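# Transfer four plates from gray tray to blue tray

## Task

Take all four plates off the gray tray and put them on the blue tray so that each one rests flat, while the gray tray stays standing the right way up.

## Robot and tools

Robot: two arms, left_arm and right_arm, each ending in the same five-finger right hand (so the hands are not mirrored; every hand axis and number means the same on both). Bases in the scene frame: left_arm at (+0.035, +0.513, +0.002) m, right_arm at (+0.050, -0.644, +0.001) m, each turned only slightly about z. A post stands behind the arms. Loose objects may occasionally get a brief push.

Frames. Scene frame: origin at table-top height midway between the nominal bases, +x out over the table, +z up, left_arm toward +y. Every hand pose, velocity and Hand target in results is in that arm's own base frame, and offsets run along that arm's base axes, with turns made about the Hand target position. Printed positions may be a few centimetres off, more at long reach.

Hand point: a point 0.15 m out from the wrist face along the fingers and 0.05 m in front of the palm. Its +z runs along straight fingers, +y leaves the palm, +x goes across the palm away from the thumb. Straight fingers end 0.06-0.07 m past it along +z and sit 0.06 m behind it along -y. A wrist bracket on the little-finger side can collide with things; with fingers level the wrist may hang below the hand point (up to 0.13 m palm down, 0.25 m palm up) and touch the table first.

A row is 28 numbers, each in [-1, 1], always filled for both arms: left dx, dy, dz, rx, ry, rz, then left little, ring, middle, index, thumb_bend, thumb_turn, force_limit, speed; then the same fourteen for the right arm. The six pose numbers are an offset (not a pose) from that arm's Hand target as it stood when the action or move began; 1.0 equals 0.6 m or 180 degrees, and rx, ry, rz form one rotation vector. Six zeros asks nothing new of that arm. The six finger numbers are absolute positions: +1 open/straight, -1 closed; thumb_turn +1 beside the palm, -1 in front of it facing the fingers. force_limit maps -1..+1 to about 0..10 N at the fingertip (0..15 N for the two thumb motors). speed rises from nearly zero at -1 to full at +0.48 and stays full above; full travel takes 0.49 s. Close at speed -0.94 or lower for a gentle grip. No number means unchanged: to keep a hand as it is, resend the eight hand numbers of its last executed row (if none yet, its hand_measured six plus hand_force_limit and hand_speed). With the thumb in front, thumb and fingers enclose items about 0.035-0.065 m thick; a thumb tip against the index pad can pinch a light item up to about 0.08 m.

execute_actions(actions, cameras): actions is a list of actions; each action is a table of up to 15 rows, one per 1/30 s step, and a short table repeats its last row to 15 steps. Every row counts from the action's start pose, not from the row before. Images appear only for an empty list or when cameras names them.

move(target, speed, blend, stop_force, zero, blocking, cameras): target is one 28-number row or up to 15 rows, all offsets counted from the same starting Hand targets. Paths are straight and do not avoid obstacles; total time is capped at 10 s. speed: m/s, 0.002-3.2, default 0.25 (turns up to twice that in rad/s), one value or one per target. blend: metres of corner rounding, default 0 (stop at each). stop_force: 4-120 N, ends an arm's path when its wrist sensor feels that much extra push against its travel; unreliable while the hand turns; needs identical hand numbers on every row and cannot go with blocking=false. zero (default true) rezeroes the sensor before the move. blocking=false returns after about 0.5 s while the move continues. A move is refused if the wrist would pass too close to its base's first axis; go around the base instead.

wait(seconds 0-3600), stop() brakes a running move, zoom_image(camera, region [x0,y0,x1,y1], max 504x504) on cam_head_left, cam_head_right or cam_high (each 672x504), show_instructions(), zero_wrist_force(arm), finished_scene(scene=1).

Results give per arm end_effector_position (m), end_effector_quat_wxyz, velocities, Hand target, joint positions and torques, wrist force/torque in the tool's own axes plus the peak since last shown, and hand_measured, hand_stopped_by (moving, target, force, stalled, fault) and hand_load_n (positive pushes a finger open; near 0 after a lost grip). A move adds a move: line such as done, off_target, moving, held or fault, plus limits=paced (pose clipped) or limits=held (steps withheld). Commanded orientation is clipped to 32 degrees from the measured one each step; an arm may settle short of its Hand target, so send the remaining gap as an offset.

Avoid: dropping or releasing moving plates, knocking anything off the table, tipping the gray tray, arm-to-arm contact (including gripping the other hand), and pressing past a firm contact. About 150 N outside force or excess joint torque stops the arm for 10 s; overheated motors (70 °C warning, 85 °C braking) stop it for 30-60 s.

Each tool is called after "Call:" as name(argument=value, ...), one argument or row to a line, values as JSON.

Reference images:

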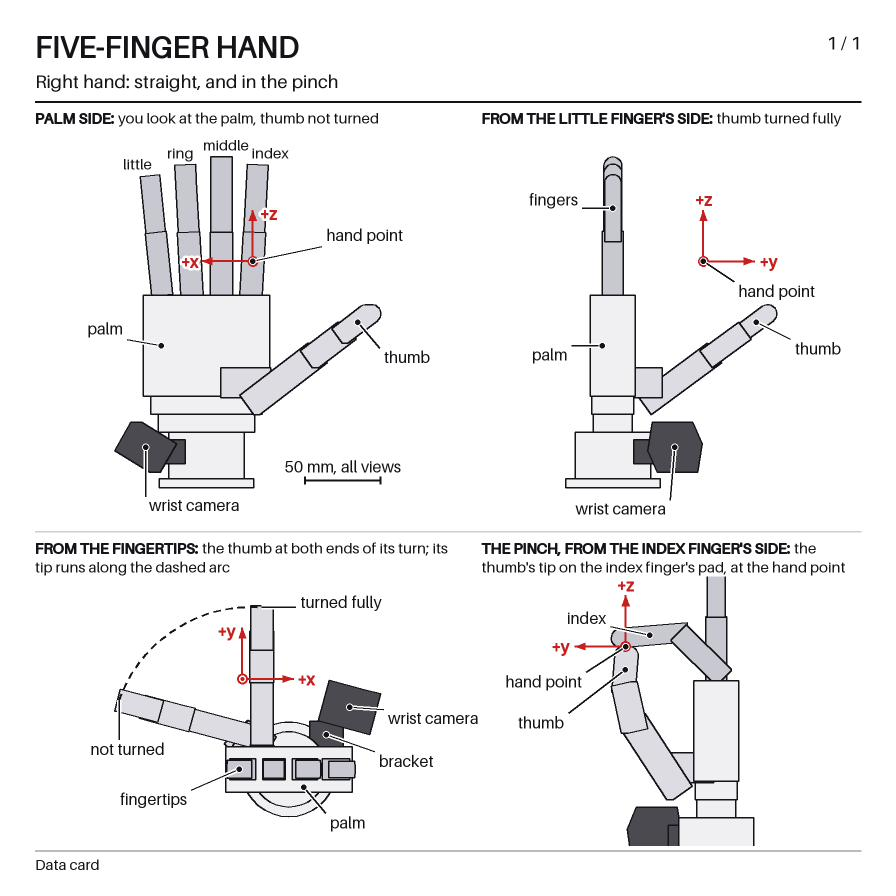

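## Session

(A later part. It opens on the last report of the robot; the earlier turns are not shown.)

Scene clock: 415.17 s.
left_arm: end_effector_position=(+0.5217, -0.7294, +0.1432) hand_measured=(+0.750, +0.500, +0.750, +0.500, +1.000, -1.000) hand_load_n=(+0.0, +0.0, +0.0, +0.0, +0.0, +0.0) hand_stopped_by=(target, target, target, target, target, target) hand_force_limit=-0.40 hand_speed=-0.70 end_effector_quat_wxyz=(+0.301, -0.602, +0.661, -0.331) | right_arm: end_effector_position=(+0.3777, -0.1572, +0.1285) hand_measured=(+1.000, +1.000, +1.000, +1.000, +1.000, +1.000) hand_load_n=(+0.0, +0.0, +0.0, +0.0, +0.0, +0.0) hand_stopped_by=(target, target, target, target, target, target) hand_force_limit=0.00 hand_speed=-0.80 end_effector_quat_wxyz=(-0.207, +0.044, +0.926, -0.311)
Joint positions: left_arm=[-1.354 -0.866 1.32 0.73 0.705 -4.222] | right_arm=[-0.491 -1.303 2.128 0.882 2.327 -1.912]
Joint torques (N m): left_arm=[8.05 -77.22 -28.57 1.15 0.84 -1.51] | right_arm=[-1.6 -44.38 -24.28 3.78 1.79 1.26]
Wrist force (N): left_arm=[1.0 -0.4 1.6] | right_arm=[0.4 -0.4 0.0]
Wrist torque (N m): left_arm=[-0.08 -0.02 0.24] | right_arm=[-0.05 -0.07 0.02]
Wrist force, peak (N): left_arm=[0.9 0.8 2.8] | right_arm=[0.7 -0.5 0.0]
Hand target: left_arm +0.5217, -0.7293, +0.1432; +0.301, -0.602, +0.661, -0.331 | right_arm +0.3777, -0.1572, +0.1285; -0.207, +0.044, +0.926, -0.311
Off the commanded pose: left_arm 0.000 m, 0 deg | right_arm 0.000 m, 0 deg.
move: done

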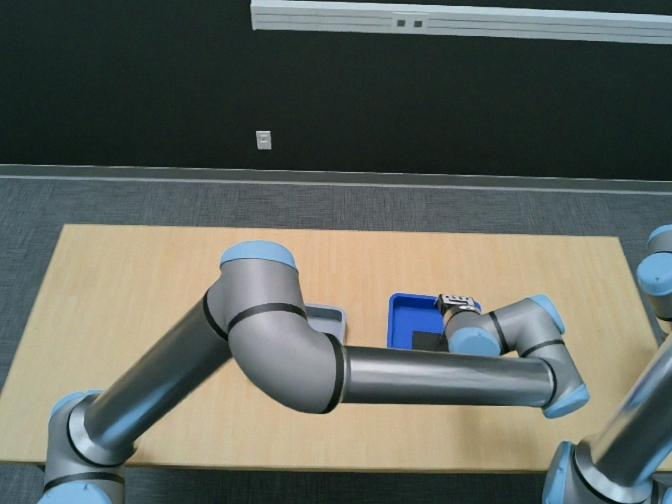

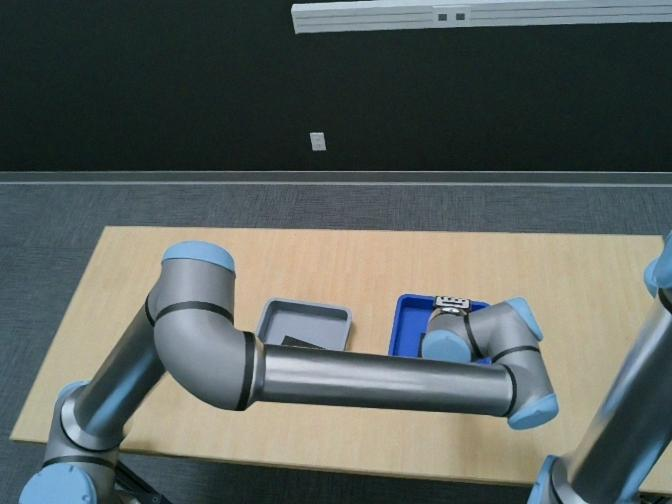

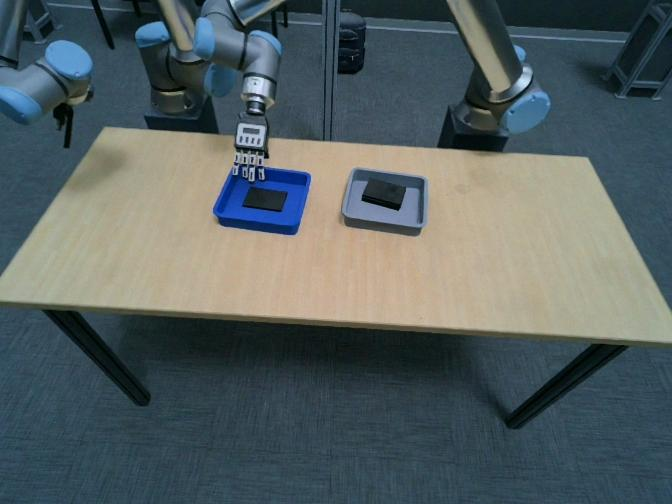

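Call:
move(
  target=[
    [-0.0722,0.6033,0,0,0,-0.0528,0.75,0.5,0.75,0.5,1,-1,-0.4,-0.7,0,0,0,0,0,0,1,1,1,1,1,1,0,-0.8],
    [-0.0722,0.6033,-0.1137,0,0,-0.0528,0.75,0.5,0.75,0.5,1,-1,-0.4,-0.7,0,0,0,0,0,0,1,1,1,1,1,1,0,-0.8],
  ],
  speed=0.15,
  cameras=["cam_high"],
)

Call:
zoom_image(
  camera="cam_high",
  region=[340, 120, 430, 240],
)

Call:
move(
  target=[0,0,-0.0843,0,0,0,0.75,0.5,0.75,0.5,1,-1,-0.4,-0.7,0,0,0,0,0,0,1,1,1,1,1,1,0,-0.8],
  speed=0.01,
  stop_force=4,
  cameras=["cam_high"],
)

Call:
zoom_image(
  camera="cam_high",
  region=[340, 120, 430, 240],
)

Scene clock: 436.40 s.
left_arm: end_effector_position=(+0.4783, -0.3673, +0.0751) hand_measured=(+0.750, +0.500, +0.750, +0.500, +1.000, -1.000) hand_load_n=(+0.0, +0.0, +0.0, +0.0, +0.0, +0.0) hand_stopped_by=(target, target, target, target, target, target) hand_force_limit=-0.40 hand_speed=-0.70 end_effector_quat_wxyz=(+0.272, -0.545, +0.709, -0.354) | right_arm: end_effector_position=(+0.3777, -0.1572, +0.1285) hand_measured=(+1.000, +1.000, +1.000, +1.000, +1.000, +1.000) hand_load_n=(+0.0, +0.0, +0.0, +0.0, +0.0, +0.0) hand_stopped_by=(target, target, target, target, target, target) hand_force_limit=0.00 hand_speed=-0.80 end_effector_quat_wxyz=(-0.207, +0.044, +0.926, -0.311)
Joint positions: left_arm=[-1.253 -1.34 2.174 0.109 0.836 -3.887] | right_arm=[-0.491 -1.303 2.128 0.882 2.327 -1.912]
Joint torques (N m): left_arm=[9.47 -31.85 -28.93 0.66 0.87 -0.09] | right_arm=[-0.4 -43.84 -24.88 3.83 1.79 1.09]
Wrist force (N): left_arm=[0.7 -0.6 2.5] | right_arm=[0.5 -0.4 -0.1]
Wrist torque (N m): left_arm=[-0.06 -0.06 0.14] | right_arm=[-0.05 -0.08 0.03]
Wrist force, peak (N): left_arm=[0.9 0.8 3.3] | right_arm=[0.8 -0.4 -0.1]
Hand target: left_arm +0.4784, -0.3673, +0.0750; +0.272, -0.546, +0.709, -0.354 | right_arm +0.3777, -0.1572, +0.1285; -0.207, +0.044, +0.926, -0.311
Off the commanded pose: left_arm 0.000 m, 0 deg | right_arm 0.000 m, 0 deg.
move: done

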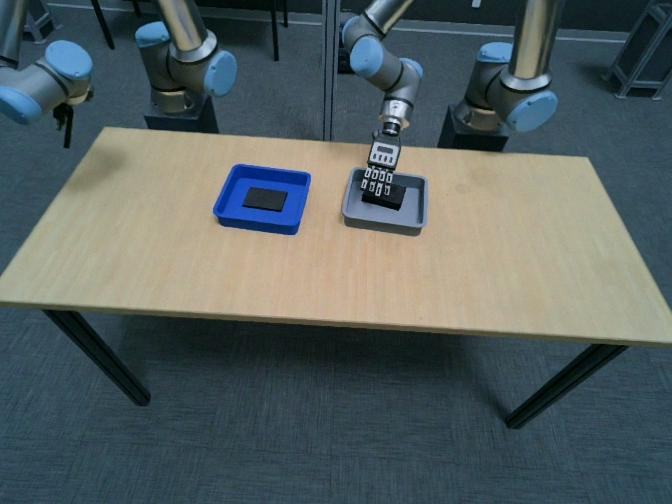

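Scaled by 4.200.

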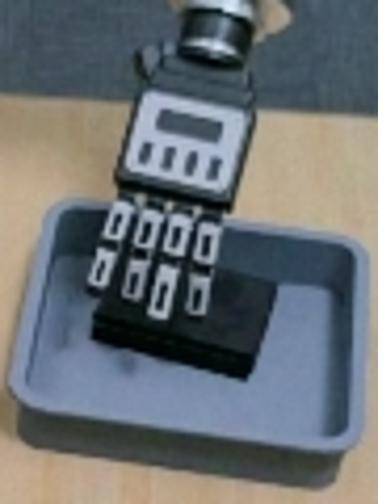

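Scene clock: 442.27 s.
left_arm: end_effector_position=(+0.4784, -0.3673, +0.0244) hand_measured=(+0.750, +0.500, +0.750, +0.500, +1.000, -1.000) hand_load_n=(+0.0, +0.0, +0.0, +0.0, +0.0, +0.0) hand_stopped_by=(target, target, target, target, target, target) hand_force_limit=-0.40 hand_speed=-0.70 end_effector_quat_wxyz=(+0.272, -0.546, +0.709, -0.354) | right_arm: end_effector_position=(+0.3777, -0.1572, +0.1285) hand_measured=(+1.000, +1.000, +1.000, +1.000, +1.000, +1.000) hand_load_n=(+0.0, +0.0, +0.0, +0.0, +0.0, -0.5) hand_stopped_by=(target, target, target, target, target, target) hand_force_limit=0.00 hand_speed=-0.80 end_effector_quat_wxyz=(-0.207, +0.044, +0.926, -0.311)
Joint positions: left_arm=[-1.253 -1.262 2.2 0.004 0.837 -3.887] | right_arm=[-0.491 -1.303 2.128 0.882 2.327 -1.912]
Joint torques (N m): left_arm=[4.8 -56.1 -28.23 4.4 0.24 -0.91] | right_arm=[-0.64 -43.29 -24.24 4.11 2.14 1.29]
Wrist force (N): left_arm=[0.7 -0.5 1.7] | right_arm=[0.0 -0.2 -0.2]
Wrist torque (N m): left_arm=[-0.05 -0.02 0.16] | right_arm=[-0.01 0.00 0.00]
Wrist force, peak (N): left_arm=[1.2 -0.7 2.5] | right_arm=[0.7 -0.5 -0.7]
Hand target: left_arm +0.4784, -0.3673, +0.0244; +0.272, -0.546, +0.709, -0.354 | right_arm +0.3777, -0.1572, +0.1285; -0.207, +0.044, +0.926, -0.311
Off the commanded pose: left_arm 0.000 m, 0 deg | right_arm 0.000 m, 0 deg.
move: done

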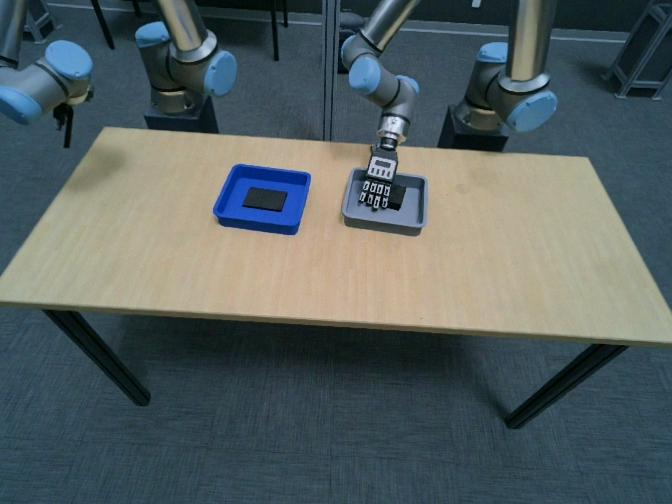

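Scaled by 4.200.

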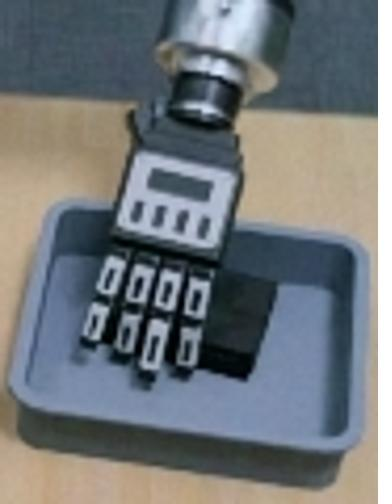

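Call:
move(
  target=[0.0225,-0.006,0,0,0,0,0.75,0.5,0.75,0.5,1,-1,-0.4,-0.7,0,0,0,0,0,0,1,1,1,1,1,1,0,-0.8],
  speed=0.01,
  stop_force=8,
  cameras=["cam_high"],
)

Call:
zoom_image(
  camera="cam_high",
  region=[340, 120, 430, 240],
)

Scene clock: 447.03 s.
left_arm: end_effector_position=(+0.4919, -0.3709, +0.0244) hand_measured=(+0.750, +0.500, +0.750, +0.500, +1.000, -1.000) hand_load_n=(+0.0, +0.0, +0.0, +0.0, +0.0, +0.0) hand_stopped_by=(target, target, target, target, target, target) hand_force_limit=-0.40 hand_speed=-0.70 end_effector_quat_wxyz=(+0.272, -0.546, +0.709, -0.354) | right_arm: end_effector_position=(+0.3777, -0.1572, +0.1285) hand_measured=(+1.000, +1.000, +1.000, +1.000, +1.000, +1.000) hand_load_n=(+0.0, +0.0, +0.0, +0.0, +0.0, +0.0) hand_stopped_by=(target, target, target, target, target, target) hand_force_limit=0.00 hand_speed=-0.80 end_effector_quat_wxyz=(-0.207, +0.044, +0.926, -0.311)
Joint positions: left_arm=[-1.226 -1.252 2.179 -0.004 0.852 -3.858] | right_arm=[-0.491 -1.303 2.128 0.882 2.327 -1.912]
Joint torques (N m): left_arm=[-17.62 -56.37 -15.64 3.34 -3.15 -2.58] | right_arm=[0.71 -43.77 -23.62 3.79 1.94 1.33]
Wrist force (N): left_arm=[0.8 -0.5 1.5] | right_arm=[0.5 -0.1 -0.1]
Wrist torque (N m): left_arm=[-0.04 -0.06 0.00] | right_arm=[0.00 -0.08 0.03]
Wrist force, peak (N): left_arm=[1.1 -0.4 2.3] | right_arm=[0.8 -0.2 -0.6]
Hand target: left_arm +0.4919, -0.3709, +0.0244; +0.272, -0.546, +0.709, -0.354 | right_arm +0.3777, -0.1572, +0.1285; -0.207, +0.044, +0.926, -0.311
Off the commanded pose: left_arm 0.000 m, 0 deg | right_arm 0.000 m, 0 deg.
move: done

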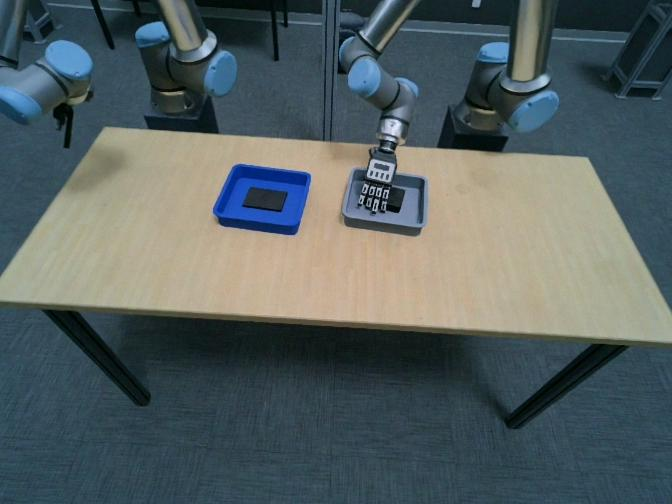

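Scaled by 4.200.

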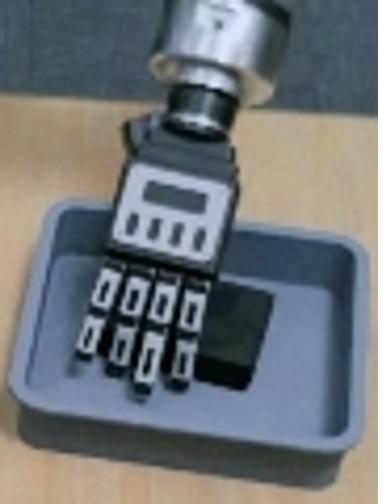

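Call:
move(
  target=[
    [-0.0024,0.0006,0,0,0,0,0.75,0.5,0.75,0.5,1,-1,-0.4,-0.7,0,0,0,0,0,0,1,1,1,1,1,1,0,-0.8],
    [-0.0024,0.0006,0.0278,0,0,0,0.75,0.5,0.75,0.5,1,-1,-0.4,-0.7,0,0,0,0,0,0,1,1,1,1,1,1,0,-0.8],
  ],
  speed=[0.01,0.02],
)

Call:
move(
  target=[0,0,0,0,0,0,0.75,0.05,0.75,0.05,1,-1,-0.4,-0.94,0,0,0,0,0,0,1,1,1,1,1,1,0,-0.8],
  cameras=["cam_high"],
)

Call:
zoom_image(
  camera="cam_high",
  region=[340, 120, 430, 240],
)

Scene clock: 456.07 s.
left_arm: end_effector_position=(+0.4904, -0.3706, +0.0412) hand_measured=(+0.750, +0.500, +0.750, +0.500, +1.000, -1.000) hand_load_n=(-0.5, +0.0, +0.0, +0.0, +0.0, -0.5) hand_stopped_by=(target, target, target, target, target, target) hand_force_limit=-0.40 hand_speed=-0.70 end_effector_quat_wxyz=(+0.272, -0.546, +0.709, -0.354) | right_arm: end_effector_position=(+0.3777, -0.1572, +0.1285) hand_measured=(+1.000, +1.000, +1.000, +1.000, +1.000, +1.000) hand_load_n=(+0.0, +0.0, +0.0, +0.0, +0.0, +0.0) hand_stopped_by=(target, target, target, target, target, target) hand_force_limit=0.00 hand_speed=-0.80 end_effector_quat_wxyz=(-0.207, +0.044, +0.926, -0.311)
Joint positions: left_arm=[-1.229 -1.279 2.173 0.031 0.851 -3.861] | right_arm=[-0.491 -1.303 2.128 0.882 2.327 -1.912]
Joint torques (N m): left_arm=[9.32 -36.34 -22.87 0.53 1.08 0.56] | right_arm=[-0.58 -43.53 -24.62 4.02 1.73 1.49]
Wrist force (N): left_arm=[0.9 -0.6 2.0] | right_arm=[0.4 -0.1 -0.1]
Wrist torque (N m): left_arm=[-0.04 -0.08 0.25] | right_arm=[-0.01 -0.07 0.02]
Wrist force, peak (N): left_arm=[1.5 -0.8 2.1] | right_arm=[0.5 -0.9 -0.3]
Hand target: left_arm +0.4904, -0.3706, +0.0411; +0.272, -0.546, +0.709, -0.354 | right_arm +0.3777, -0.1572, +0.1285; -0.207, +0.044, +0.926, -0.311
Off the commanded pose: left_arm 0.000 m, 0 deg | right_arm 0.000 m, 0 deg.
move: done

Scene clock: 457.33 s.
left_arm: end_effector_position=(+0.4904, -0.3706, +0.0411) hand_measured=(+0.750, +0.332, +0.750, +0.332, +1.000, -1.000) hand_load_n=(-0.5, +3.0, +0.0, +3.5, +0.5, +0.5) hand_stopped_by=(target, force, target, force, target, target) hand_force_limit=-0.40 hand_speed=-0.94 end_effector_quat_wxyz=(+0.272, -0.546, +0.709, -0.354) | right_arm: end_effector_position=(+0.3777, -0.1572, +0.1285) hand_measured=(+1.000, +1.000, +1.000, +1.000, +1.000, +1.000) hand_load_n=(+0.0, +0.0, +0.0, +0.0, +0.0, +0.0) hand_stopped_by=(target, target, target, target, target, target) hand_force_limit=0.00 hand_speed=-0.80 end_effector_quat_wxyz=(-0.207, +0.044, +0.926, -0.311)
Joint positions: left_arm=[-1.229 -1.279 2.173 0.031 0.851 -3.861] | right_arm=[-0.491 -1.303 2.128 0.882 2.327 -1.912]
Joint torques (N m): left_arm=[6.49 -36.08 -16.44 -0.12 1.14 -1.38] | right_arm=[-1.13 -44.06 -24.44 3.81 2.13 1.36]
Wrist force (N): left_arm=[1.2 -2.1 1.2] | right_arm=[0.0 -0.3 0.0]
Wrist torque (N m): left_arm=[0.06 -0.09 0.23] | right_arm=[-0.03 -0.01 0.00]
Wrist force, peak (N): left_arm=[1.2 -3.4 1.0] | right_arm=[0.7 -0.5 -0.3]
Hand target: left_arm +0.4904, -0.3706, +0.0411; +0.272, -0.546, +0.709, -0.354 | right_arm +0.3777, -0.1572, +0.1285; -0.207, +0.044, +0.926, -0.311
Off the commanded pose: left_arm 0.000 m, 0 deg | right_arm 0.000 m, 0 deg.
move: done

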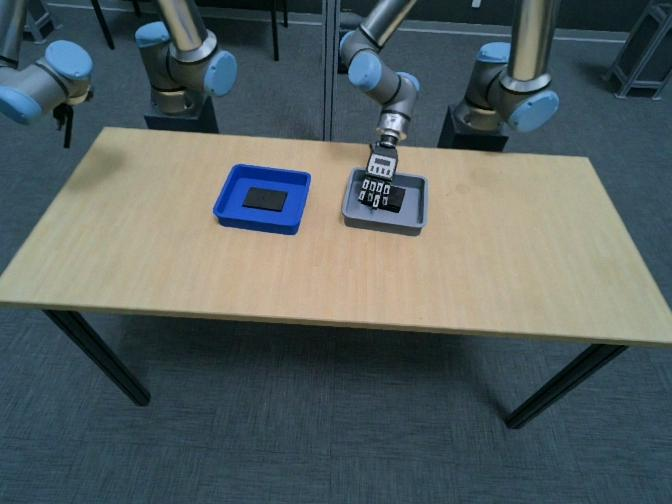

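Scaled by 4.200.

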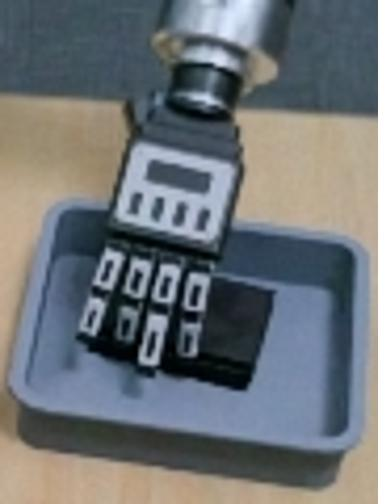

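Call:
move(
  target=[0,0,0,0,0,0,0.75,0.04,0.75,0.04,1,-1,-0.1,-0.94,0,0,0,0,0,0,1,1,1,1,1,1,0,-0.8],
)

Call:
move(
  target=[0,0,0.0167,0,0,0,0.75,0.04,0.75,0.04,1,-1,-0.1,-0.94,0,0,0,0,0,0,1,1,1,1,1,1,0,-0.8],
  speed=0.01,
  cameras=["cam_high"],
)

Call:
zoom_image(
  camera="cam_high",
  region=[355, 165, 415, 225],
)

Scene clock: 460.67 s.
left_arm: end_effector_position=(+0.4904, -0.3706, +0.0411) hand_measured=(+0.750, +0.322, +0.750, +0.328, +1.000, -1.000) hand_load_n=(+0.0, +5.5, +0.0, +5.0, +1.0, +1.0) hand_stopped_by=(target, force, target, force, target, target) hand_force_limit=-0.10 hand_speed=-0.94 end_effector_quat_wxyz=(+0.272, -0.546, +0.709, -0.354) | right_arm: end_effector_position=(+0.3777, -0.1572, +0.1285) hand_measured=(+1.000, +1.000, +1.000, +1.000, +1.000, +1.000) hand_load_n=(-0.5, +0.0, -0.5, +0.0, +0.0, +0.0) hand_stopped_by=(target, target, target, target, target, target) hand_force_limit=0.00 hand_speed=-0.80 end_effector_quat_wxyz=(-0.207, +0.044, +0.926, -0.311)
Joint positions: left_arm=[-1.229 -1.279 2.173 0.031 0.851 -3.861] | right_arm=[-0.491 -1.303 2.128 0.882 2.327 -1.912]
Joint torques (N m): left_arm=[6.68 -38.22 -15.44 3.14 0.82 -1.62] | right_arm=[-0.8 -45.94 -24.32 3.8 2.12 1.45]
Wrist force (N): left_arm=[1.4 -2.4 1.2] | right_arm=[-0.2 -0.1 0.1]
Wrist torque (N m): left_arm=[0.05 -0.09 0.20] | right_arm=[-0.01 0.02 -0.01]
Wrist force, peak (N): left_arm=[1.4 -3.6 1.2] | right_arm=[0.4 -0.6 -0.5]
Hand target: left_arm +0.4904, -0.3706, +0.0411; +0.272, -0.546, +0.709, -0.354 | right_arm +0.3777, -0.1572, +0.1285; -0.207, +0.044, +0.926, -0.311
Off the commanded pose: left_arm 0.000 m, 0 deg | right_arm 0.000 m, 0 deg.
move: done

Scene clock: 461.90 s.
left_arm: end_effector_position=(+0.4904, -0.3706, +0.0512) hand_measured=(+0.750, +0.322, +0.750, +0.328, +1.000, -1.000) hand_load_n=(+0.0, +5.0, +0.0, +4.5, +1.0, +1.5) hand_stopped_by=(target, force, target, force, target, target) hand_force_limit=-0.10 hand_speed=-0.94 end_effector_quat_wxyz=(+0.272, -0.546, +0.709, -0.354) | right_arm: end_effector_position=(+0.3777, -0.1572, +0.1285) hand_measured=(+1.000, +1.000, +1.000, +1.000, +1.000, +1.000) hand_load_n=(+0.0, +0.0, +0.0, +0.0, +0.0, +0.0) hand_stopped_by=(target, target, target, target, target, target) hand_force_limit=0.00 hand_speed=-0.80 end_effector_quat_wxyz=(-0.207, +0.044, +0.926, -0.311)
Joint positions: left_arm=[-1.229 -1.294 2.168 0.051 0.851 -3.861] | right_arm=[-0.491 -1.303 2.128 0.882 2.327 -1.912]
Joint torques (N m): left_arm=[6.7 -34.91 -29.12 1.09 0.37 -0.91] | right_arm=[0 -44.2 -24.74 3.9 2.03 1.16]
Wrist force (N): left_arm=[1.4 0.2 2.5] | right_arm=[0.2 -0.4 -0.6]
Wrist torque (N m): left_arm=[0.00 -0.16 0.29] | right_arm=[-0.01 -0.02 0.00]
Wrist force, peak (N): left_arm=[1.7 -3.1 0.7] | right_arm=[0.6 -0.3 -0.7]
Hand target: left_arm +0.4904, -0.3706, +0.0511; +0.272, -0.546, +0.709, -0.354 | right_arm +0.3777, -0.1572, +0.1285; -0.207, +0.044, +0.926, -0.311
Off the commanded pose: left_arm 0.000 m, 0 deg | right_arm 0.000 m, 0 deg.
move: done

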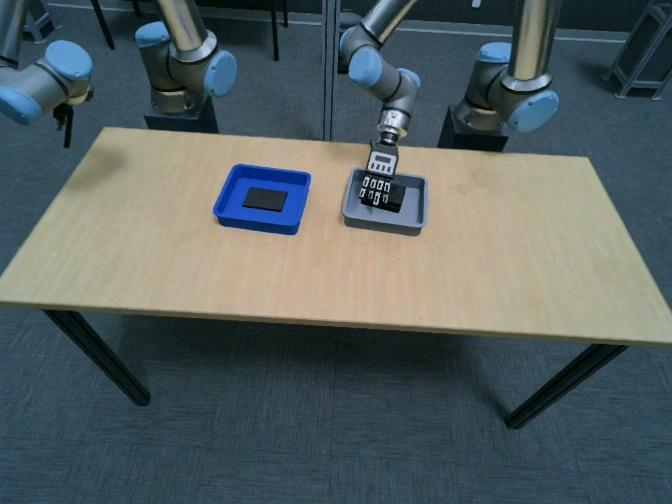

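Scaled by 8.400.

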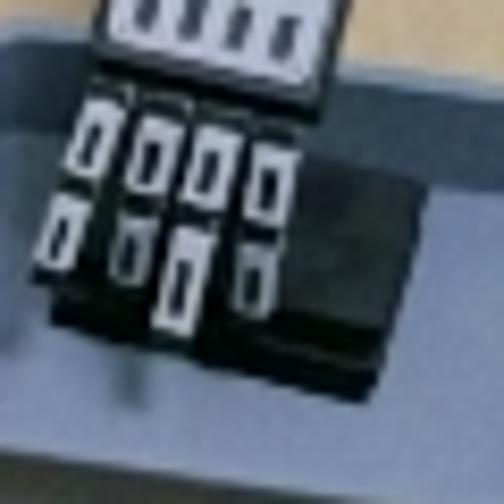

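Call:
move(
  target=[
    [0,0,0.1583,0,0,0,0.75,0.04,0.75,0.04,1,-1,-0.1,-0.94,0,0,0,0,0,0,1,1,1,1,1,1,0,-0.8],
    [0.0598,-0.6053,0.1583,0,0,0.0528,0.75,0.04,0.75,0.04,1,-1,-0.1,-0.94,0,0,0,0,0,0,1,1,1,1,1,1,0,-0.8],
    [0.0598,-0.6053,-0.0102,0,0,0.0528,0.75,0.04,0.75,0.04,1,-1,-0.1,-0.94,0,0,0,0,0,0,1,1,1,1,1,1,0,-0.8],
  ],
  speed=[0.1,0.14,0.08],
  cameras=["cam_high"],
)

Call:
zoom_image(
  camera="cam_high",
  region=[200, 120, 330, 240],
)

Call:
zoom_image(
  camera="cam_high",
  region=[340, 120, 430, 240],
)

Scene clock: 473.33 s.
left_arm: end_effector_position=(+0.5263, -0.7337, +0.0450) hand_measured=(+0.750, +0.322, +0.750, +0.328, +1.000, -1.000) hand_load_n=(+0.0, +5.0, +0.0, +4.5, +1.0, +2.0) hand_stopped_by=(target, force, target, force, target, target) hand_force_limit=-0.10 hand_speed=-0.94 end_effector_quat_wxyz=(+0.301, -0.602, +0.661, -0.331) | right_arm: end_effector_position=(+0.3777, -0.1572, +0.1285) hand_measured=(+1.000, +1.000, +1.000, +1.000, +1.000, +1.000) hand_load_n=(+0.0, +0.0, +0.0, +0.0, +0.0, +0.0) hand_stopped_by=(target, target, target, target, target, target) hand_force_limit=0.00 hand_speed=-0.80 end_effector_quat_wxyz=(-0.207, +0.044, +0.926, -0.311)
Joint positions: left_arm=[-1.35 -0.777 1.352 0.604 0.707 -4.216] | right_arm=[-0.491 -1.303 2.128 0.882 2.327 -1.912]
Joint torques (N m): left_arm=[7.84 -97.6 -39.61 4.67 0.23 0.42] | right_arm=[-0.65 -43.18 -24.57 3.8 2.4 1.58]
Wrist force (N): left_arm=[0.6 0.1 2.1] | right_arm=[0.3 -0.1 -0.3]
Wrist torque (N m): left_arm=[-0.06 -0.01 0.07] | right_arm=[0.00 -0.04 0.01]
Wrist force, peak (N): left_arm=[1.2 1.3 3.8] | right_arm=[0.7 -0.5 -0.6]
Hand target: left_arm +0.5263, -0.7338, +0.0450; +0.301, -0.602, +0.661, -0.331 | right_arm +0.3777, -0.1572, +0.1285; -0.207, +0.044, +0.926, -0.311
Off the commanded pose: left_arm 0.000 m, 0 deg | right_arm 0.000 m, 0 deg.
move: done

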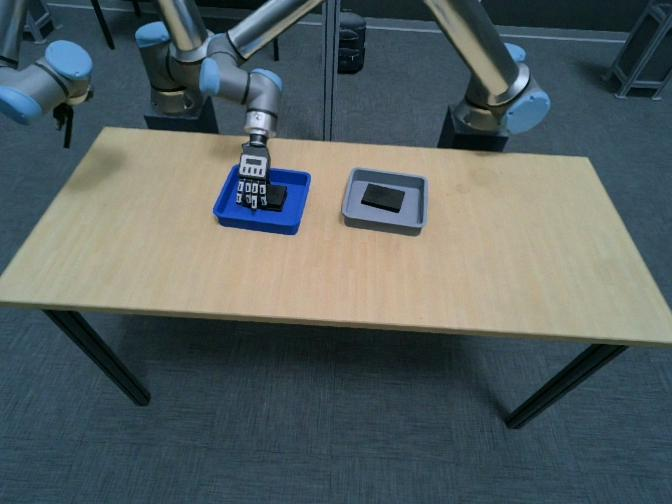

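Scaled by 3.877.

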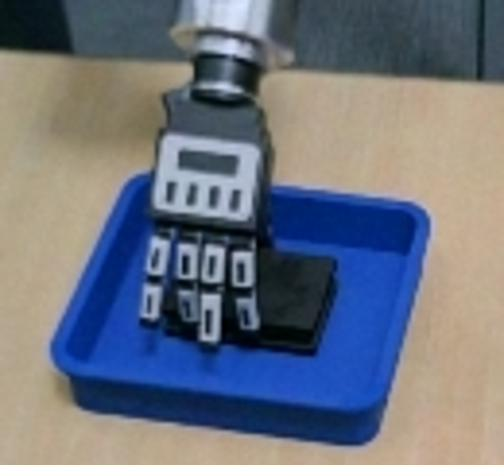

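Scaled by 4.200.

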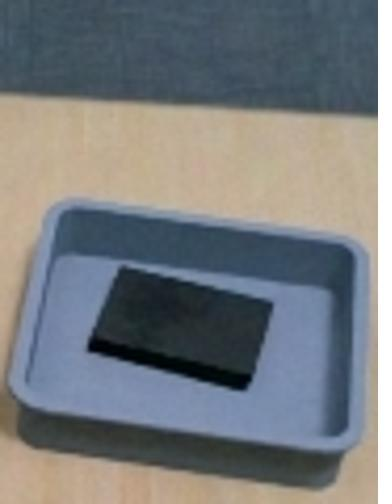

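Call:
move(
  target=[0,0,-0.0333,0,0,0,0.75,0.04,0.75,0.04,1,-1,-0.1,-0.94,0,0,0,0,0,0,1,1,1,1,1,1,0,-0.8],
  speed=0.006,
  stop_force=4,
  cameras=["cam_high"],
)

Call:
zoom_image(
  camera="cam_high",
  region=[200, 120, 330, 240],
)

Scene clock: 478.50 s.
left_arm: end_effector_position=(+0.5263, -0.7337, +0.0327) hand_measured=(+0.750, +0.322, +0.750, +0.328, +1.000, -1.000) hand_load_n=(+0.0, +5.0, +0.0, +5.0, +1.0, +1.5) hand_stopped_by=(target, force, target, force, target, target) hand_force_limit=-0.10 hand_speed=-0.94 end_effector_quat_wxyz=(+0.301, -0.602, +0.661, -0.331) | right_arm: end_effector_position=(+0.3777, -0.1572, +0.1285) hand_measured=(+1.000, +1.000, +1.000, +1.000, +1.000, +1.000) hand_load_n=(+0.0, +0.0, +0.0, +0.0, +0.0, +0.0) hand_stopped_by=(target, target, target, target, target, target) hand_force_limit=0.00 hand_speed=-0.80 end_effector_quat_wxyz=(-0.207, +0.044, +0.926, -0.311)
Joint positions: left_arm=[-1.35 -0.766 1.356 0.589 0.707 -4.216] | right_arm=[-0.491 -1.303 2.128 0.882 2.327 -1.912]
Joint torques (N m): left_arm=[2.5 -98.49 -34.93 4.91 -0.86 -0.28] | right_arm=[-2.18 -43.67 -25.12 4 2.38 1.72]
Wrist force (N): left_arm=[0.6 -1.8 -0.1] | right_arm=[0.0 -0.3 0.0]
Wrist torque (N m): left_arm=[-0.09 0.01 0.06] | right_arm=[-0.04 0.00 -0.01]
Wrist force, peak (N): left_arm=[0.2 -5.9 -3.0] | right_arm=[0.7 0.0 -0.8]
Hand target: left_arm +0.5263, -0.7338, +0.0327; +0.301, -0.602, +0.661, -0.331 (not the last commanded pose) | right_arm +0.3777, -0.1572, +0.1285; -0.207, +0.044, +0.926, -0.311
Off the commanded pose: left_arm 0.008 m, 0 deg | right_arm 0.000 m, 0 deg.
move: contact (left_arm)

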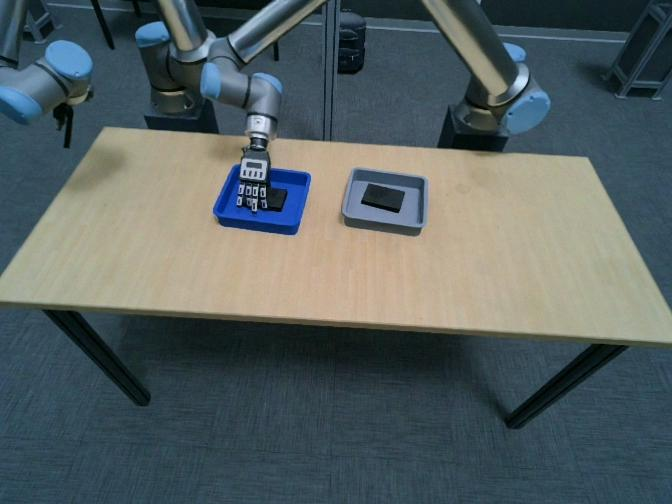

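Scaled by 3.877.

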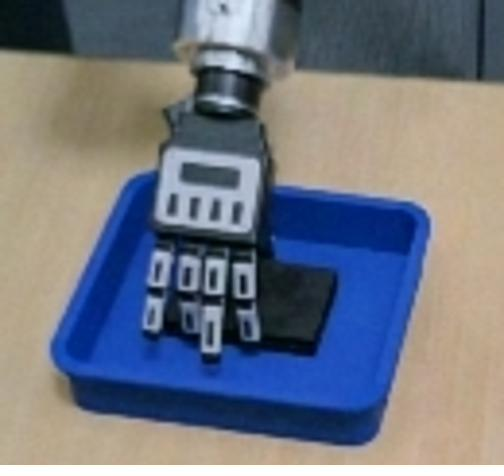

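Call:
move(
  target=[0,0,0,0,0,0,0.75,0.5,0.75,0.5,1,-1,-0.4,-0.7,0,0,0,0,0,0,1,1,1,1,1,1,0,-0.8],
)

Call:
move(
  target=[
    [-0.0067,0.0007,0,0,0,0,0.75,0.5,0.75,0.5,1,-1,-0.4,-0.7,0,0,0,0,0,0,1,1,1,1,1,1,0,-0.8],
    [-0.0067,0.0007,0.1833,0,0,0,0.75,0.5,0.75,0.5,1,-1,-0.4,-0.7,0,0,0,0,0,0,1,1,1,1,1,1,0,-0.8],
    [-0.0638,0.6065,0.1833,0,0,-0.0528,0.75,0.5,0.75,0.5,1,-1,-0.4,-0.7,0,0,0,0,0,0,1,1,1,1,1,1,0,-0.8],
    [-0.0638,0.6065,0.0372,0,0,-0.0528,0.75,0.5,0.75,0.5,1,-1,-0.4,-0.7,0,0,0,0,0,0,1,1,1,1,1,1,0,-0.8],
  ],
  speed=[0.02,0.12,0.17,0.1],
  cameras=["cam_high"],
)

Call:
zoom_image(
  camera="cam_high",
  region=[200, 120, 330, 240],
)

Call:
zoom_image(
  camera="cam_high",
  region=[340, 120, 430, 240],
)

Scene clock: 490.53 s.
left_arm: end_effector_position=(+0.5263, -0.7338, +0.0327) hand_measured=(+0.750, +0.500, +0.750, +0.500, +1.000, -1.000) hand_load_n=(+0.0, +0.0, +0.0, +0.0, +0.0, +0.0) hand_stopped_by=(target, target, target, target, target, target) hand_force_limit=-0.40 hand_speed=-0.70 end_effector_quat_wxyz=(+0.301, -0.602, +0.661, -0.331) | right_arm: end_effector_position=(+0.3777, -0.1572, +0.1285) hand_measured=(+1.000, +1.000, +1.000, +1.000, +1.000, +1.000) hand_load_n=(+0.0, +0.0, +0.0, -0.5, +0.0, +0.0) hand_stopped_by=(target, target, target, target, target, target) hand_force_limit=0.00 hand_speed=-0.80 end_effector_quat_wxyz=(-0.207, +0.044, +0.926, -0.311)
Joint positions: left_arm=[-1.35 -0.766 1.356 0.589 0.707 -4.216] | right_arm=[-0.491 -1.303 2.128 0.882 2.327 -1.912]
Joint torques (N m): left_arm=[1.84 -95.8 -39.52 4.39 -0.72 0.76] | right_arm=[-0.59 -43.57 -25.09 3.84 2.14 1.79]
Wrist force (N): left_arm=[0.6 -0.5 1.8] | right_arm=[0.3 -0.1 -0.2]
Wrist torque (N m): left_arm=[-0.08 -0.03 0.08] | right_arm=[-0.01 -0.05 0.02]
Wrist force, peak (N): left_arm=[1.1 -2.9 0.3] | right_arm=[0.9 0.1 -0.2]
Hand target: left_arm +0.5263, -0.7338, +0.0327; +0.301, -0.602, +0.661, -0.331 | right_arm +0.3777, -0.1572, +0.1285; -0.207, +0.044, +0.926, -0.311
Off the commanded pose: left_arm 0.000 m, 0 deg | right_arm 0.000 m, 0 deg.
move: done

Scene clock: 495.90 s.
left_arm: end_effector_position=(+0.4880, -0.3698, +0.0551) hand_measured=(+0.750, +0.500, +0.750, +0.500, +1.000, -1.000) hand_load_n=(-0.5, +0.0, +0.0, +0.0, +0.0, +0.0) hand_stopped_by=(target, target, target, target, target, target) hand_force_limit=-0.40 hand_speed=-0.70 end_effector_quat_wxyz=(+0.272, -0.545, +0.709, -0.354) | right_arm: end_effector_position=(+0.3777, -0.1572, +0.1285) hand_measured=(+1.000, +1.000, +1.000, +1.000, +1.000, +1.000) hand_load_n=(-0.5, +0.0, +0.0, -0.5, +0.0, +0.0) hand_stopped_by=(target, target, target, target, target, target) hand_force_limit=0.00 hand_speed=-0.80 end_effector_quat_wxyz=(-0.207, +0.044, +0.926, -0.311)
Joint positions: left_arm=[-1.234 -1.302 2.17 0.061 0.848 -3.866] | right_arm=[-0.491 -1.303 2.128 0.882 2.327 -1.912]
Joint torques (N m): left_arm=[0.27 -40.19 -33.99 0.49 -1.64 1.07] | right_arm=[-0.18 -44.35 -24.34 3.86 2.33 1.7]
Wrist force (N): left_arm=[1.2 -0.6 2.0] | right_arm=[0.0 -0.1 -0.4]
Wrist torque (N m): left_arm=[-0.02 -0.13 0.28] | right_arm=[0.01 0.01 0.00]
Wrist force, peak (N): left_arm=[2.7 -1.1 2.0] | right_arm=[0.5 -0.5 -0.8]
Hand target: left_arm +0.4880, -0.3699, +0.0550; +0.272, -0.546, +0.709, -0.354 | right_arm +0.3777, -0.1572, +0.1285; -0.207, +0.044, +0.926, -0.311
Off the commanded pose: left_arm 0.000 m, 0 deg | right_arm 0.000 m, 0 deg.
move: done

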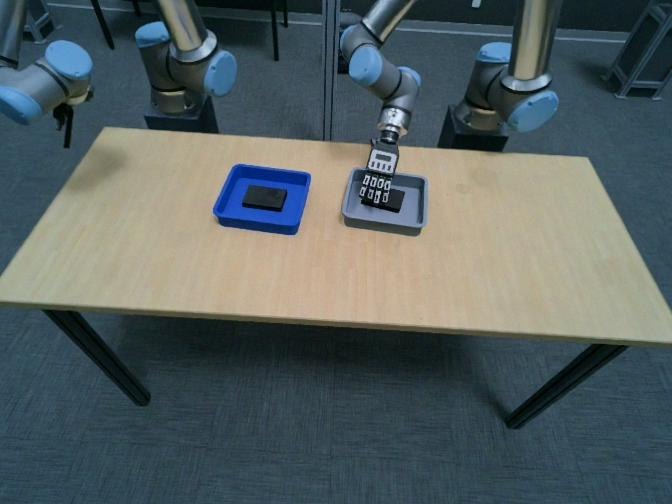

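Scaled by 3.877.

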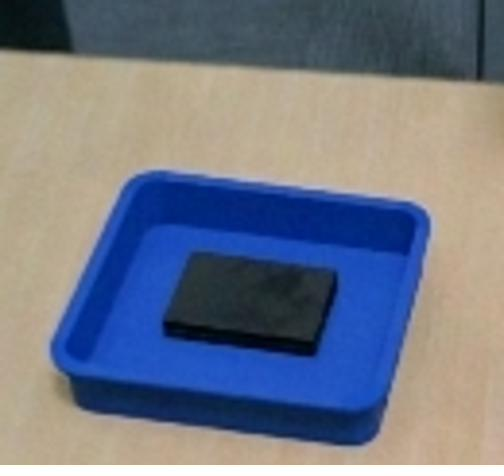

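Scaled by 4.200.

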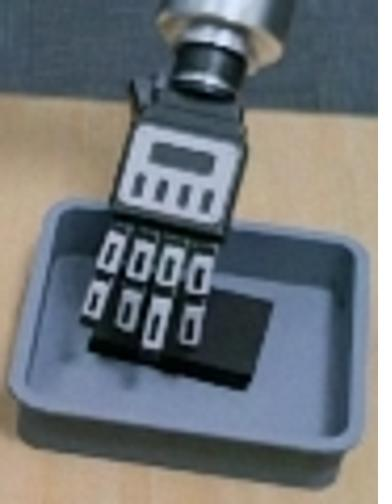

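Call:
move(
  target=[0,0,-0.039,0,0,0,0.75,0.5,0.75,0.5,1,-1,-0.4,-0.7,0,0,0,0,0,0,1,1,1,1,1,1,0,-0.8],
  speed=0.012,
  stop_force=4,
)

Call:
move(
  target=[0,0,0,0,0,0,0.75,0.05,0.75,0.05,1,-1,-0.1,-0.94,0,0,0,0,0,0,1,1,1,1,1,1,0,-0.8],
  cameras=["cam_high"],
)

Call:
zoom_image(
  camera="cam_high",
  region=[340, 120, 430, 240],
)

Scene clock: 502.63 s.
left_arm: end_effector_position=(+0.4880, -0.3698, +0.0316) hand_measured=(+0.750, +0.500, +0.750, +0.500, +1.000, -1.000) hand_load_n=(+0.0, +0.0, +0.0, +0.0, +0.0, +0.0) hand_stopped_by=(target, target, target, target, target, target) hand_force_limit=-0.40 hand_speed=-0.70 end_effector_quat_wxyz=(+0.272, -0.546, +0.709, -0.354) | right_arm: end_effector_position=(+0.3777, -0.1572, +0.1285) hand_measured=(+1.000, +1.000, +1.000, +1.000, +1.000, +1.000) hand_load_n=(+0.0, +0.0, +0.0, +0.0, +0.0, +0.0) hand_stopped_by=(target, target, target, target, target, target) hand_force_limit=0.00 hand_speed=-0.80 end_effector_quat_wxyz=(-0.207, +0.044, +0.926, -0.311)
Joint positions: left_arm=[-1.234 -1.266 2.182 0.013 0.848 -3.866] | right_arm=[-0.491 -1.303 2.128 0.882 2.327 -1.912]
Joint torques (N m): left_arm=[3.88 -53.44 -30.85 4.03 0.86 -0.75] | right_arm=[-1.48 -44.07 -25.2 4.16 2.15 2.01]
Wrist force (N): left_arm=[1.3 -0.6 2.0] | right_arm=[0.1 -0.3 -0.1]
Wrist torque (N m): left_arm=[-0.05 -0.13 0.30] | right_arm=[-0.03 -0.03 0.00]
Wrist force, peak (N): left_arm=[1.1 -0.7 2.8] | right_arm=[0.7 -0.6 -0.6]
Hand target: left_arm +0.4880, -0.3699, +0.0316; +0.272, -0.546, +0.709, -0.354 | right_arm +0.3777, -0.1572, +0.1285; -0.207, +0.044, +0.926, -0.311
Off the commanded pose: left_arm 0.000 m, 0 deg | right_arm 0.000 m, 0 deg.
move: done

Scene clock: 503.93 s.
left_arm: end_effector_position=(+0.4880, -0.3699, +0.0317) hand_measured=(+0.750, +0.326, +0.750, +0.326, +1.000, -1.000) hand_load_n=(+0.0, +4.5, +0.0, +5.5, +1.0, +1.0) hand_stopped_by=(target, force, target, force, target, target) hand_force_limit=-0.10 hand_speed=-0.94 end_effector_quat_wxyz=(+0.272, -0.546, +0.709, -0.354) | right_arm: end_effector_position=(+0.3777, -0.1572, +0.1285) hand_measured=(+1.000, +1.000, +1.000, +1.000, +1.000, +1.000) hand_load_n=(+0.0, +0.0, -0.5, +0.0, +0.0, +0.0) hand_stopped_by=(target, target, target, target, target, target) hand_force_limit=0.00 hand_speed=-0.80 end_effector_quat_wxyz=(-0.207, +0.044, +0.926, -0.311)
Joint positions: left_arm=[-1.234 -1.266 2.182 0.013 0.848 -3.866] | right_arm=[-0.491 -1.303 2.128 0.882 2.327 -1.912]
Joint torques (N m): left_arm=[4.26 -53.02 -30.67 4.13 0.8 -0.76] | right_arm=[-0.63 -43.72 -24.24 3.89 2.28 1.95]
Wrist force (N): left_arm=[1.1 -2.0 1.2] | right_arm=[0.0 -0.1 -0.2]
Wrist torque (N m): left_arm=[0.03 -0.08 0.23] | right_arm=[-0.01 -0.01 0.00]
Wrist force, peak (N): left_arm=[1.2 -3.0 1.5] | right_arm=[0.4 -0.6 -0.4]
Hand target: left_arm +0.4880, -0.3699, +0.0316; +0.272, -0.546, +0.709, -0.354 | right_arm +0.3777, -0.1572, +0.1285; -0.207, +0.044, +0.926, -0.311
Off the commanded pose: left_arm 0.000 m, 0 deg | right_arm 0.000 m, 0 deg.
move: done

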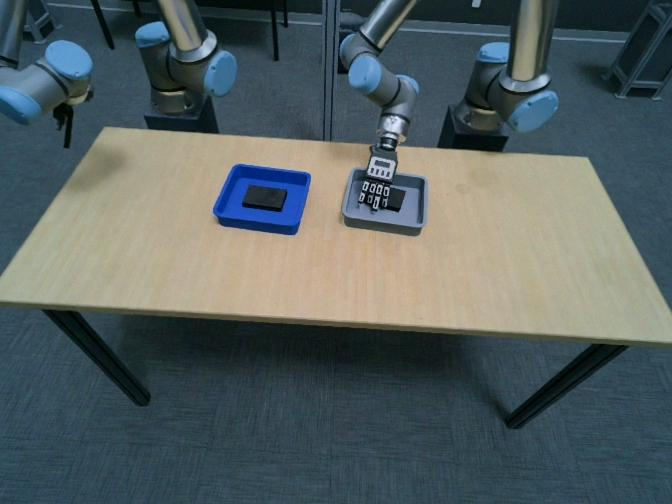

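Scaled by 4.200.

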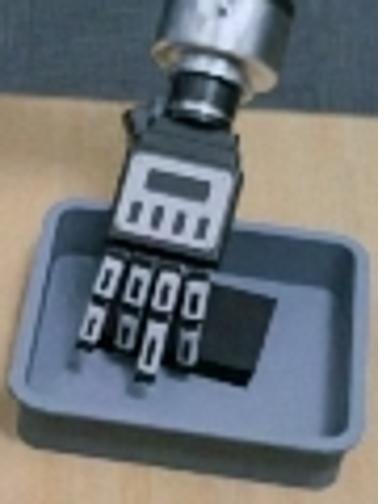

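Call:
move(
  target=[0,0,0.0167,0,0,0,0.75,0.05,0.75,0.05,1,-1,-0.1,-0.94,0,0,0,0,0,0,1,1,1,1,1,1,0,-0.8],
  speed=0.01,
  cameras=["cam_high"],
)

Call:
zoom_image(
  camera="cam_high",
  region=[355, 165, 415, 225],
)

Scene clock: 508.43 s.
left_arm: end_effector_position=(+0.4880, -0.3699, +0.0418) hand_measured=(+0.750, +0.326, +0.750, +0.326, +1.000, -1.000) hand_load_n=(+0.0, +4.5, +0.0, +5.0, +1.0, +1.5) hand_stopped_by=(target, force, target, force, target, target) hand_force_limit=-0.10 hand_speed=-0.94 end_effector_quat_wxyz=(+0.272, -0.546, +0.709, -0.354) | right_arm: end_effector_position=(+0.3777, -0.1572, +0.1285) hand_measured=(+1.000, +1.000, +1.000, +1.000, +1.000, +1.000) hand_load_n=(+0.0, +0.0, +0.0, +0.0, +0.0, +0.0) hand_stopped_by=(target, target, target, target, target, target) hand_force_limit=0.00 hand_speed=-0.80 end_effector_quat_wxyz=(-0.207, +0.044, +0.926, -0.311)
Joint positions: left_arm=[-1.234 -1.282 2.177 0.033 0.848 -3.866] | right_arm=[-0.491 -1.303 2.128 0.882 2.327 -1.912]
Joint torques (N m): left_arm=[6.21 -38.73 -28.57 0.37 0.44 0.33] | right_arm=[-1.14 -42.95 -25.02 4.16 2.31 1.59]
Wrist force (N): left_arm=[0.5 -0.3 2.6] | right_arm=[0.7 -0.2 -0.3]
Wrist torque (N m): left_arm=[-0.08 -0.03 0.25] | right_arm=[-0.02 -0.11 0.04]
Wrist force, peak (N): left_arm=[1.0 -3.1 1.6] | right_arm=[0.8 -0.4 -0.4]
Hand target: left_arm +0.4880, -0.3699, +0.0417; +0.272, -0.546, +0.709, -0.354 | right_arm +0.3777, -0.1572, +0.1285; -0.207, +0.044, +0.926, -0.311
Off the commanded pose: left_arm 0.000 m, 0 deg | right_arm 0.000 m, 0 deg.
move: done

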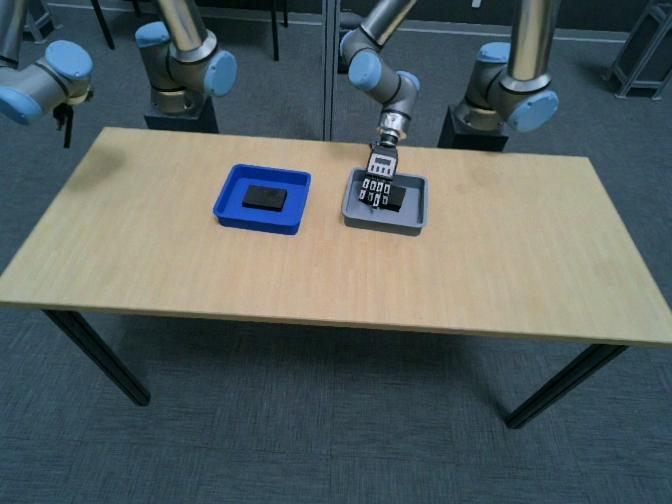

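Scaled by 8.400.

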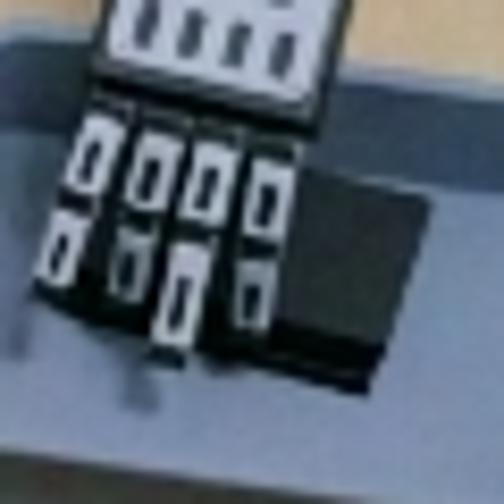

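Call:
move(
  target=[
    [0,0,0.174,0,0,0,0.75,0.05,0.75,0.05,1,-1,-0.1,-0.94,0,0,0,0,0,0,1,1,1,1,1,1,0,-0.8],
    [0.0638,-0.6065,0.174,0,0,0.0528,0.75,0.05,0.75,0.05,1,-1,-0.1,-0.94,0,0,0,0,0,0,1,1,1,1,1,1,0,-0.8],
    [0.0638,-0.6065,0.0222,0,0,0.0528,0.75,0.05,0.75,0.05,1,-1,-0.1,-0.94,0,0,0,0,0,0,1,1,1,1,1,1,0,-0.8],
  ],
  speed=[0.1,0.14,0.08],
  cameras=["cam_high"],
)

Call:
zoom_image(
  camera="cam_high",
  region=[200, 120, 330, 240],
)

Call:
zoom_image(
  camera="cam_high",
  region=[340, 120, 430, 240],
)

Call:
move(
  target=[0,0,-0.0333,0,0,0,0.75,0.05,0.75,0.05,1,-1,-0.1,-0.94,0,0,0,0,0,0,1,1,1,1,1,1,0,-0.8],
  speed=0.006,
  stop_force=4,
)

Scene clock: 520.73 s.
left_arm: end_effector_position=(+0.5263, -0.7337, +0.0549) hand_measured=(+0.750, +0.326, +0.750, +0.326, +1.000, -1.000) hand_load_n=(+0.0, +4.0, +0.0, +5.0, +1.0, +1.0) hand_stopped_by=(target, force, target, force, target, target) hand_force_limit=-0.10 hand_speed=-0.94 end_effector_quat_wxyz=(+0.301, -0.602, +0.661, -0.331) | right_arm: end_effector_position=(+0.3777, -0.1572, +0.1285) hand_measured=(+1.000, +1.000, +1.000, +1.000, +1.000, +1.000) hand_load_n=(+0.0, +0.0, +0.0, +0.0, +0.0, +0.0) hand_stopped_by=(target, target, target, target, target, target) hand_force_limit=0.00 hand_speed=-0.80 end_effector_quat_wxyz=(-0.207, +0.044, +0.926, -0.311)
Joint positions: left_arm=[-1.35 -0.786 1.349 0.617 0.707 -4.216] | right_arm=[-0.491 -1.303 2.128 0.882 2.327 -1.912]
Joint torques (N m): left_arm=[6.49 -98.5 -41.6 5.04 0.21 -0.12] | right_arm=[-1.54 -42.82 -24.56 4 2.47 2.02]
Wrist force (N): left_arm=[1.3 0.0 2.4] | right_arm=[0.2 0.0 0.0]
Wrist torque (N m): left_arm=[-0.09 -0.14 0.11] | right_arm=[0.00 -0.04 0.01]
Wrist force, peak (N): left_arm=[1.5 0.9 3.6] | right_arm=[0.5 -0.9 -0.1]
Hand target: left_arm +0.5263, -0.7338, +0.0550; +0.301, -0.602, +0.661, -0.331 | right_arm +0.3777, -0.1572, +0.1285; -0.207, +0.044, +0.926, -0.311
Off the commanded pose: left_arm 0.000 m, 0 deg | right_arm 0.000 m, 0 deg.
move: done

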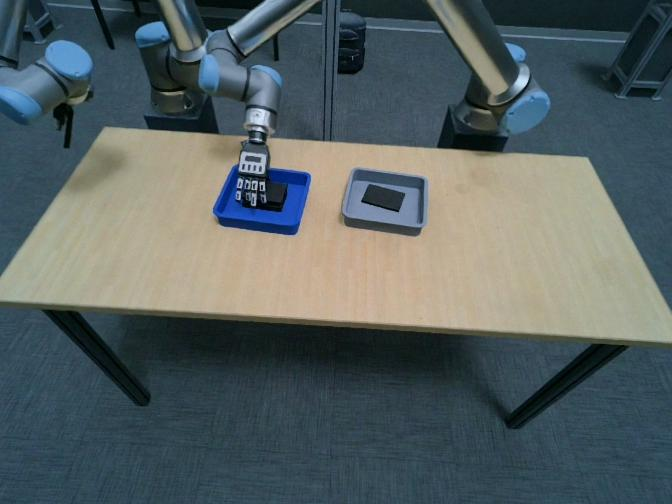

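Scaled by 3.877.

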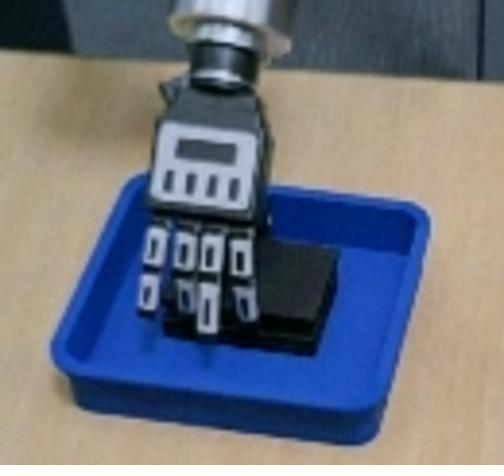

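Scaled by 4.200.

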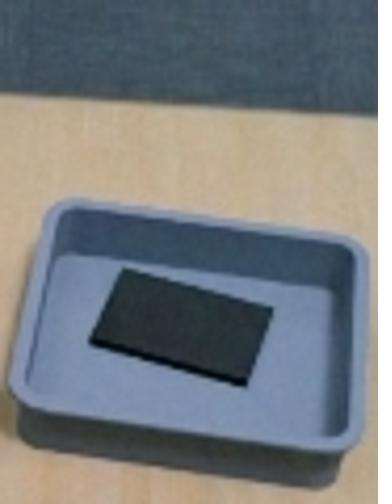

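Scene clock: 523.93 s.
left_arm: end_effector_position=(+0.5263, -0.7337, +0.0417) hand_measured=(+0.750, +0.326, +0.750, +0.326, +1.000, -1.000) hand_load_n=(+0.0, +4.0, +0.0, +5.0, +1.0, +1.5) hand_stopped_by=(target, force, target, force, target, target) hand_force_limit=-0.10 hand_speed=-0.94 end_effector_quat_wxyz=(+0.301, -0.602, +0.661, -0.331) | right_arm: end_effector_position=(+0.3777, -0.1572, +0.1285) hand_measured=(+1.000, +1.000, +1.000, +1.000, +1.000, +1.000) hand_load_n=(+0.0, +0.0, +0.0, -0.5, +0.0, -0.5) hand_stopped_by=(target, target, target, target, target, target) hand_force_limit=0.00 hand_speed=-0.80 end_effector_quat_wxyz=(-0.207, +0.044, +0.926, -0.311)
Joint positions: left_arm=[-1.35 -0.774 1.354 0.6 0.707 -4.216] | right_arm=[-0.491 -1.303 2.128 0.882 2.327 -1.912]
Joint torques (N m): left_arm=[-0.02 -96.48 -38.17 4.28 -0.68 0.71] | right_arm=[-0.61 -42 -25.35 4.02 2.33 2.08]
Wrist force (N): left_arm=[1.4 -2.6 0.2] | right_arm=[0.1 -0.2 -0.4]
Wrist torque (N m): left_arm=[-0.16 -0.08 0.09] | right_arm=[0.01 -0.01 0.01]
Wrist force, peak (N): left_arm=[0.1 -6.0 -3.1] | right_arm=[0.9 -0.2 -0.5]
Hand target: left_arm +0.5263, -0.7338, +0.0418; +0.301, -0.602, +0.661, -0.331 (not the last commanded pose) | right_arm +0.3777, -0.1572, +0.1285; -0.207, +0.044, +0.926, -0.311
Off the commanded pose: left_arm 0.007 m, 0 deg | right_arm 0.000 m, 0 deg.
move: contact (left_arm)


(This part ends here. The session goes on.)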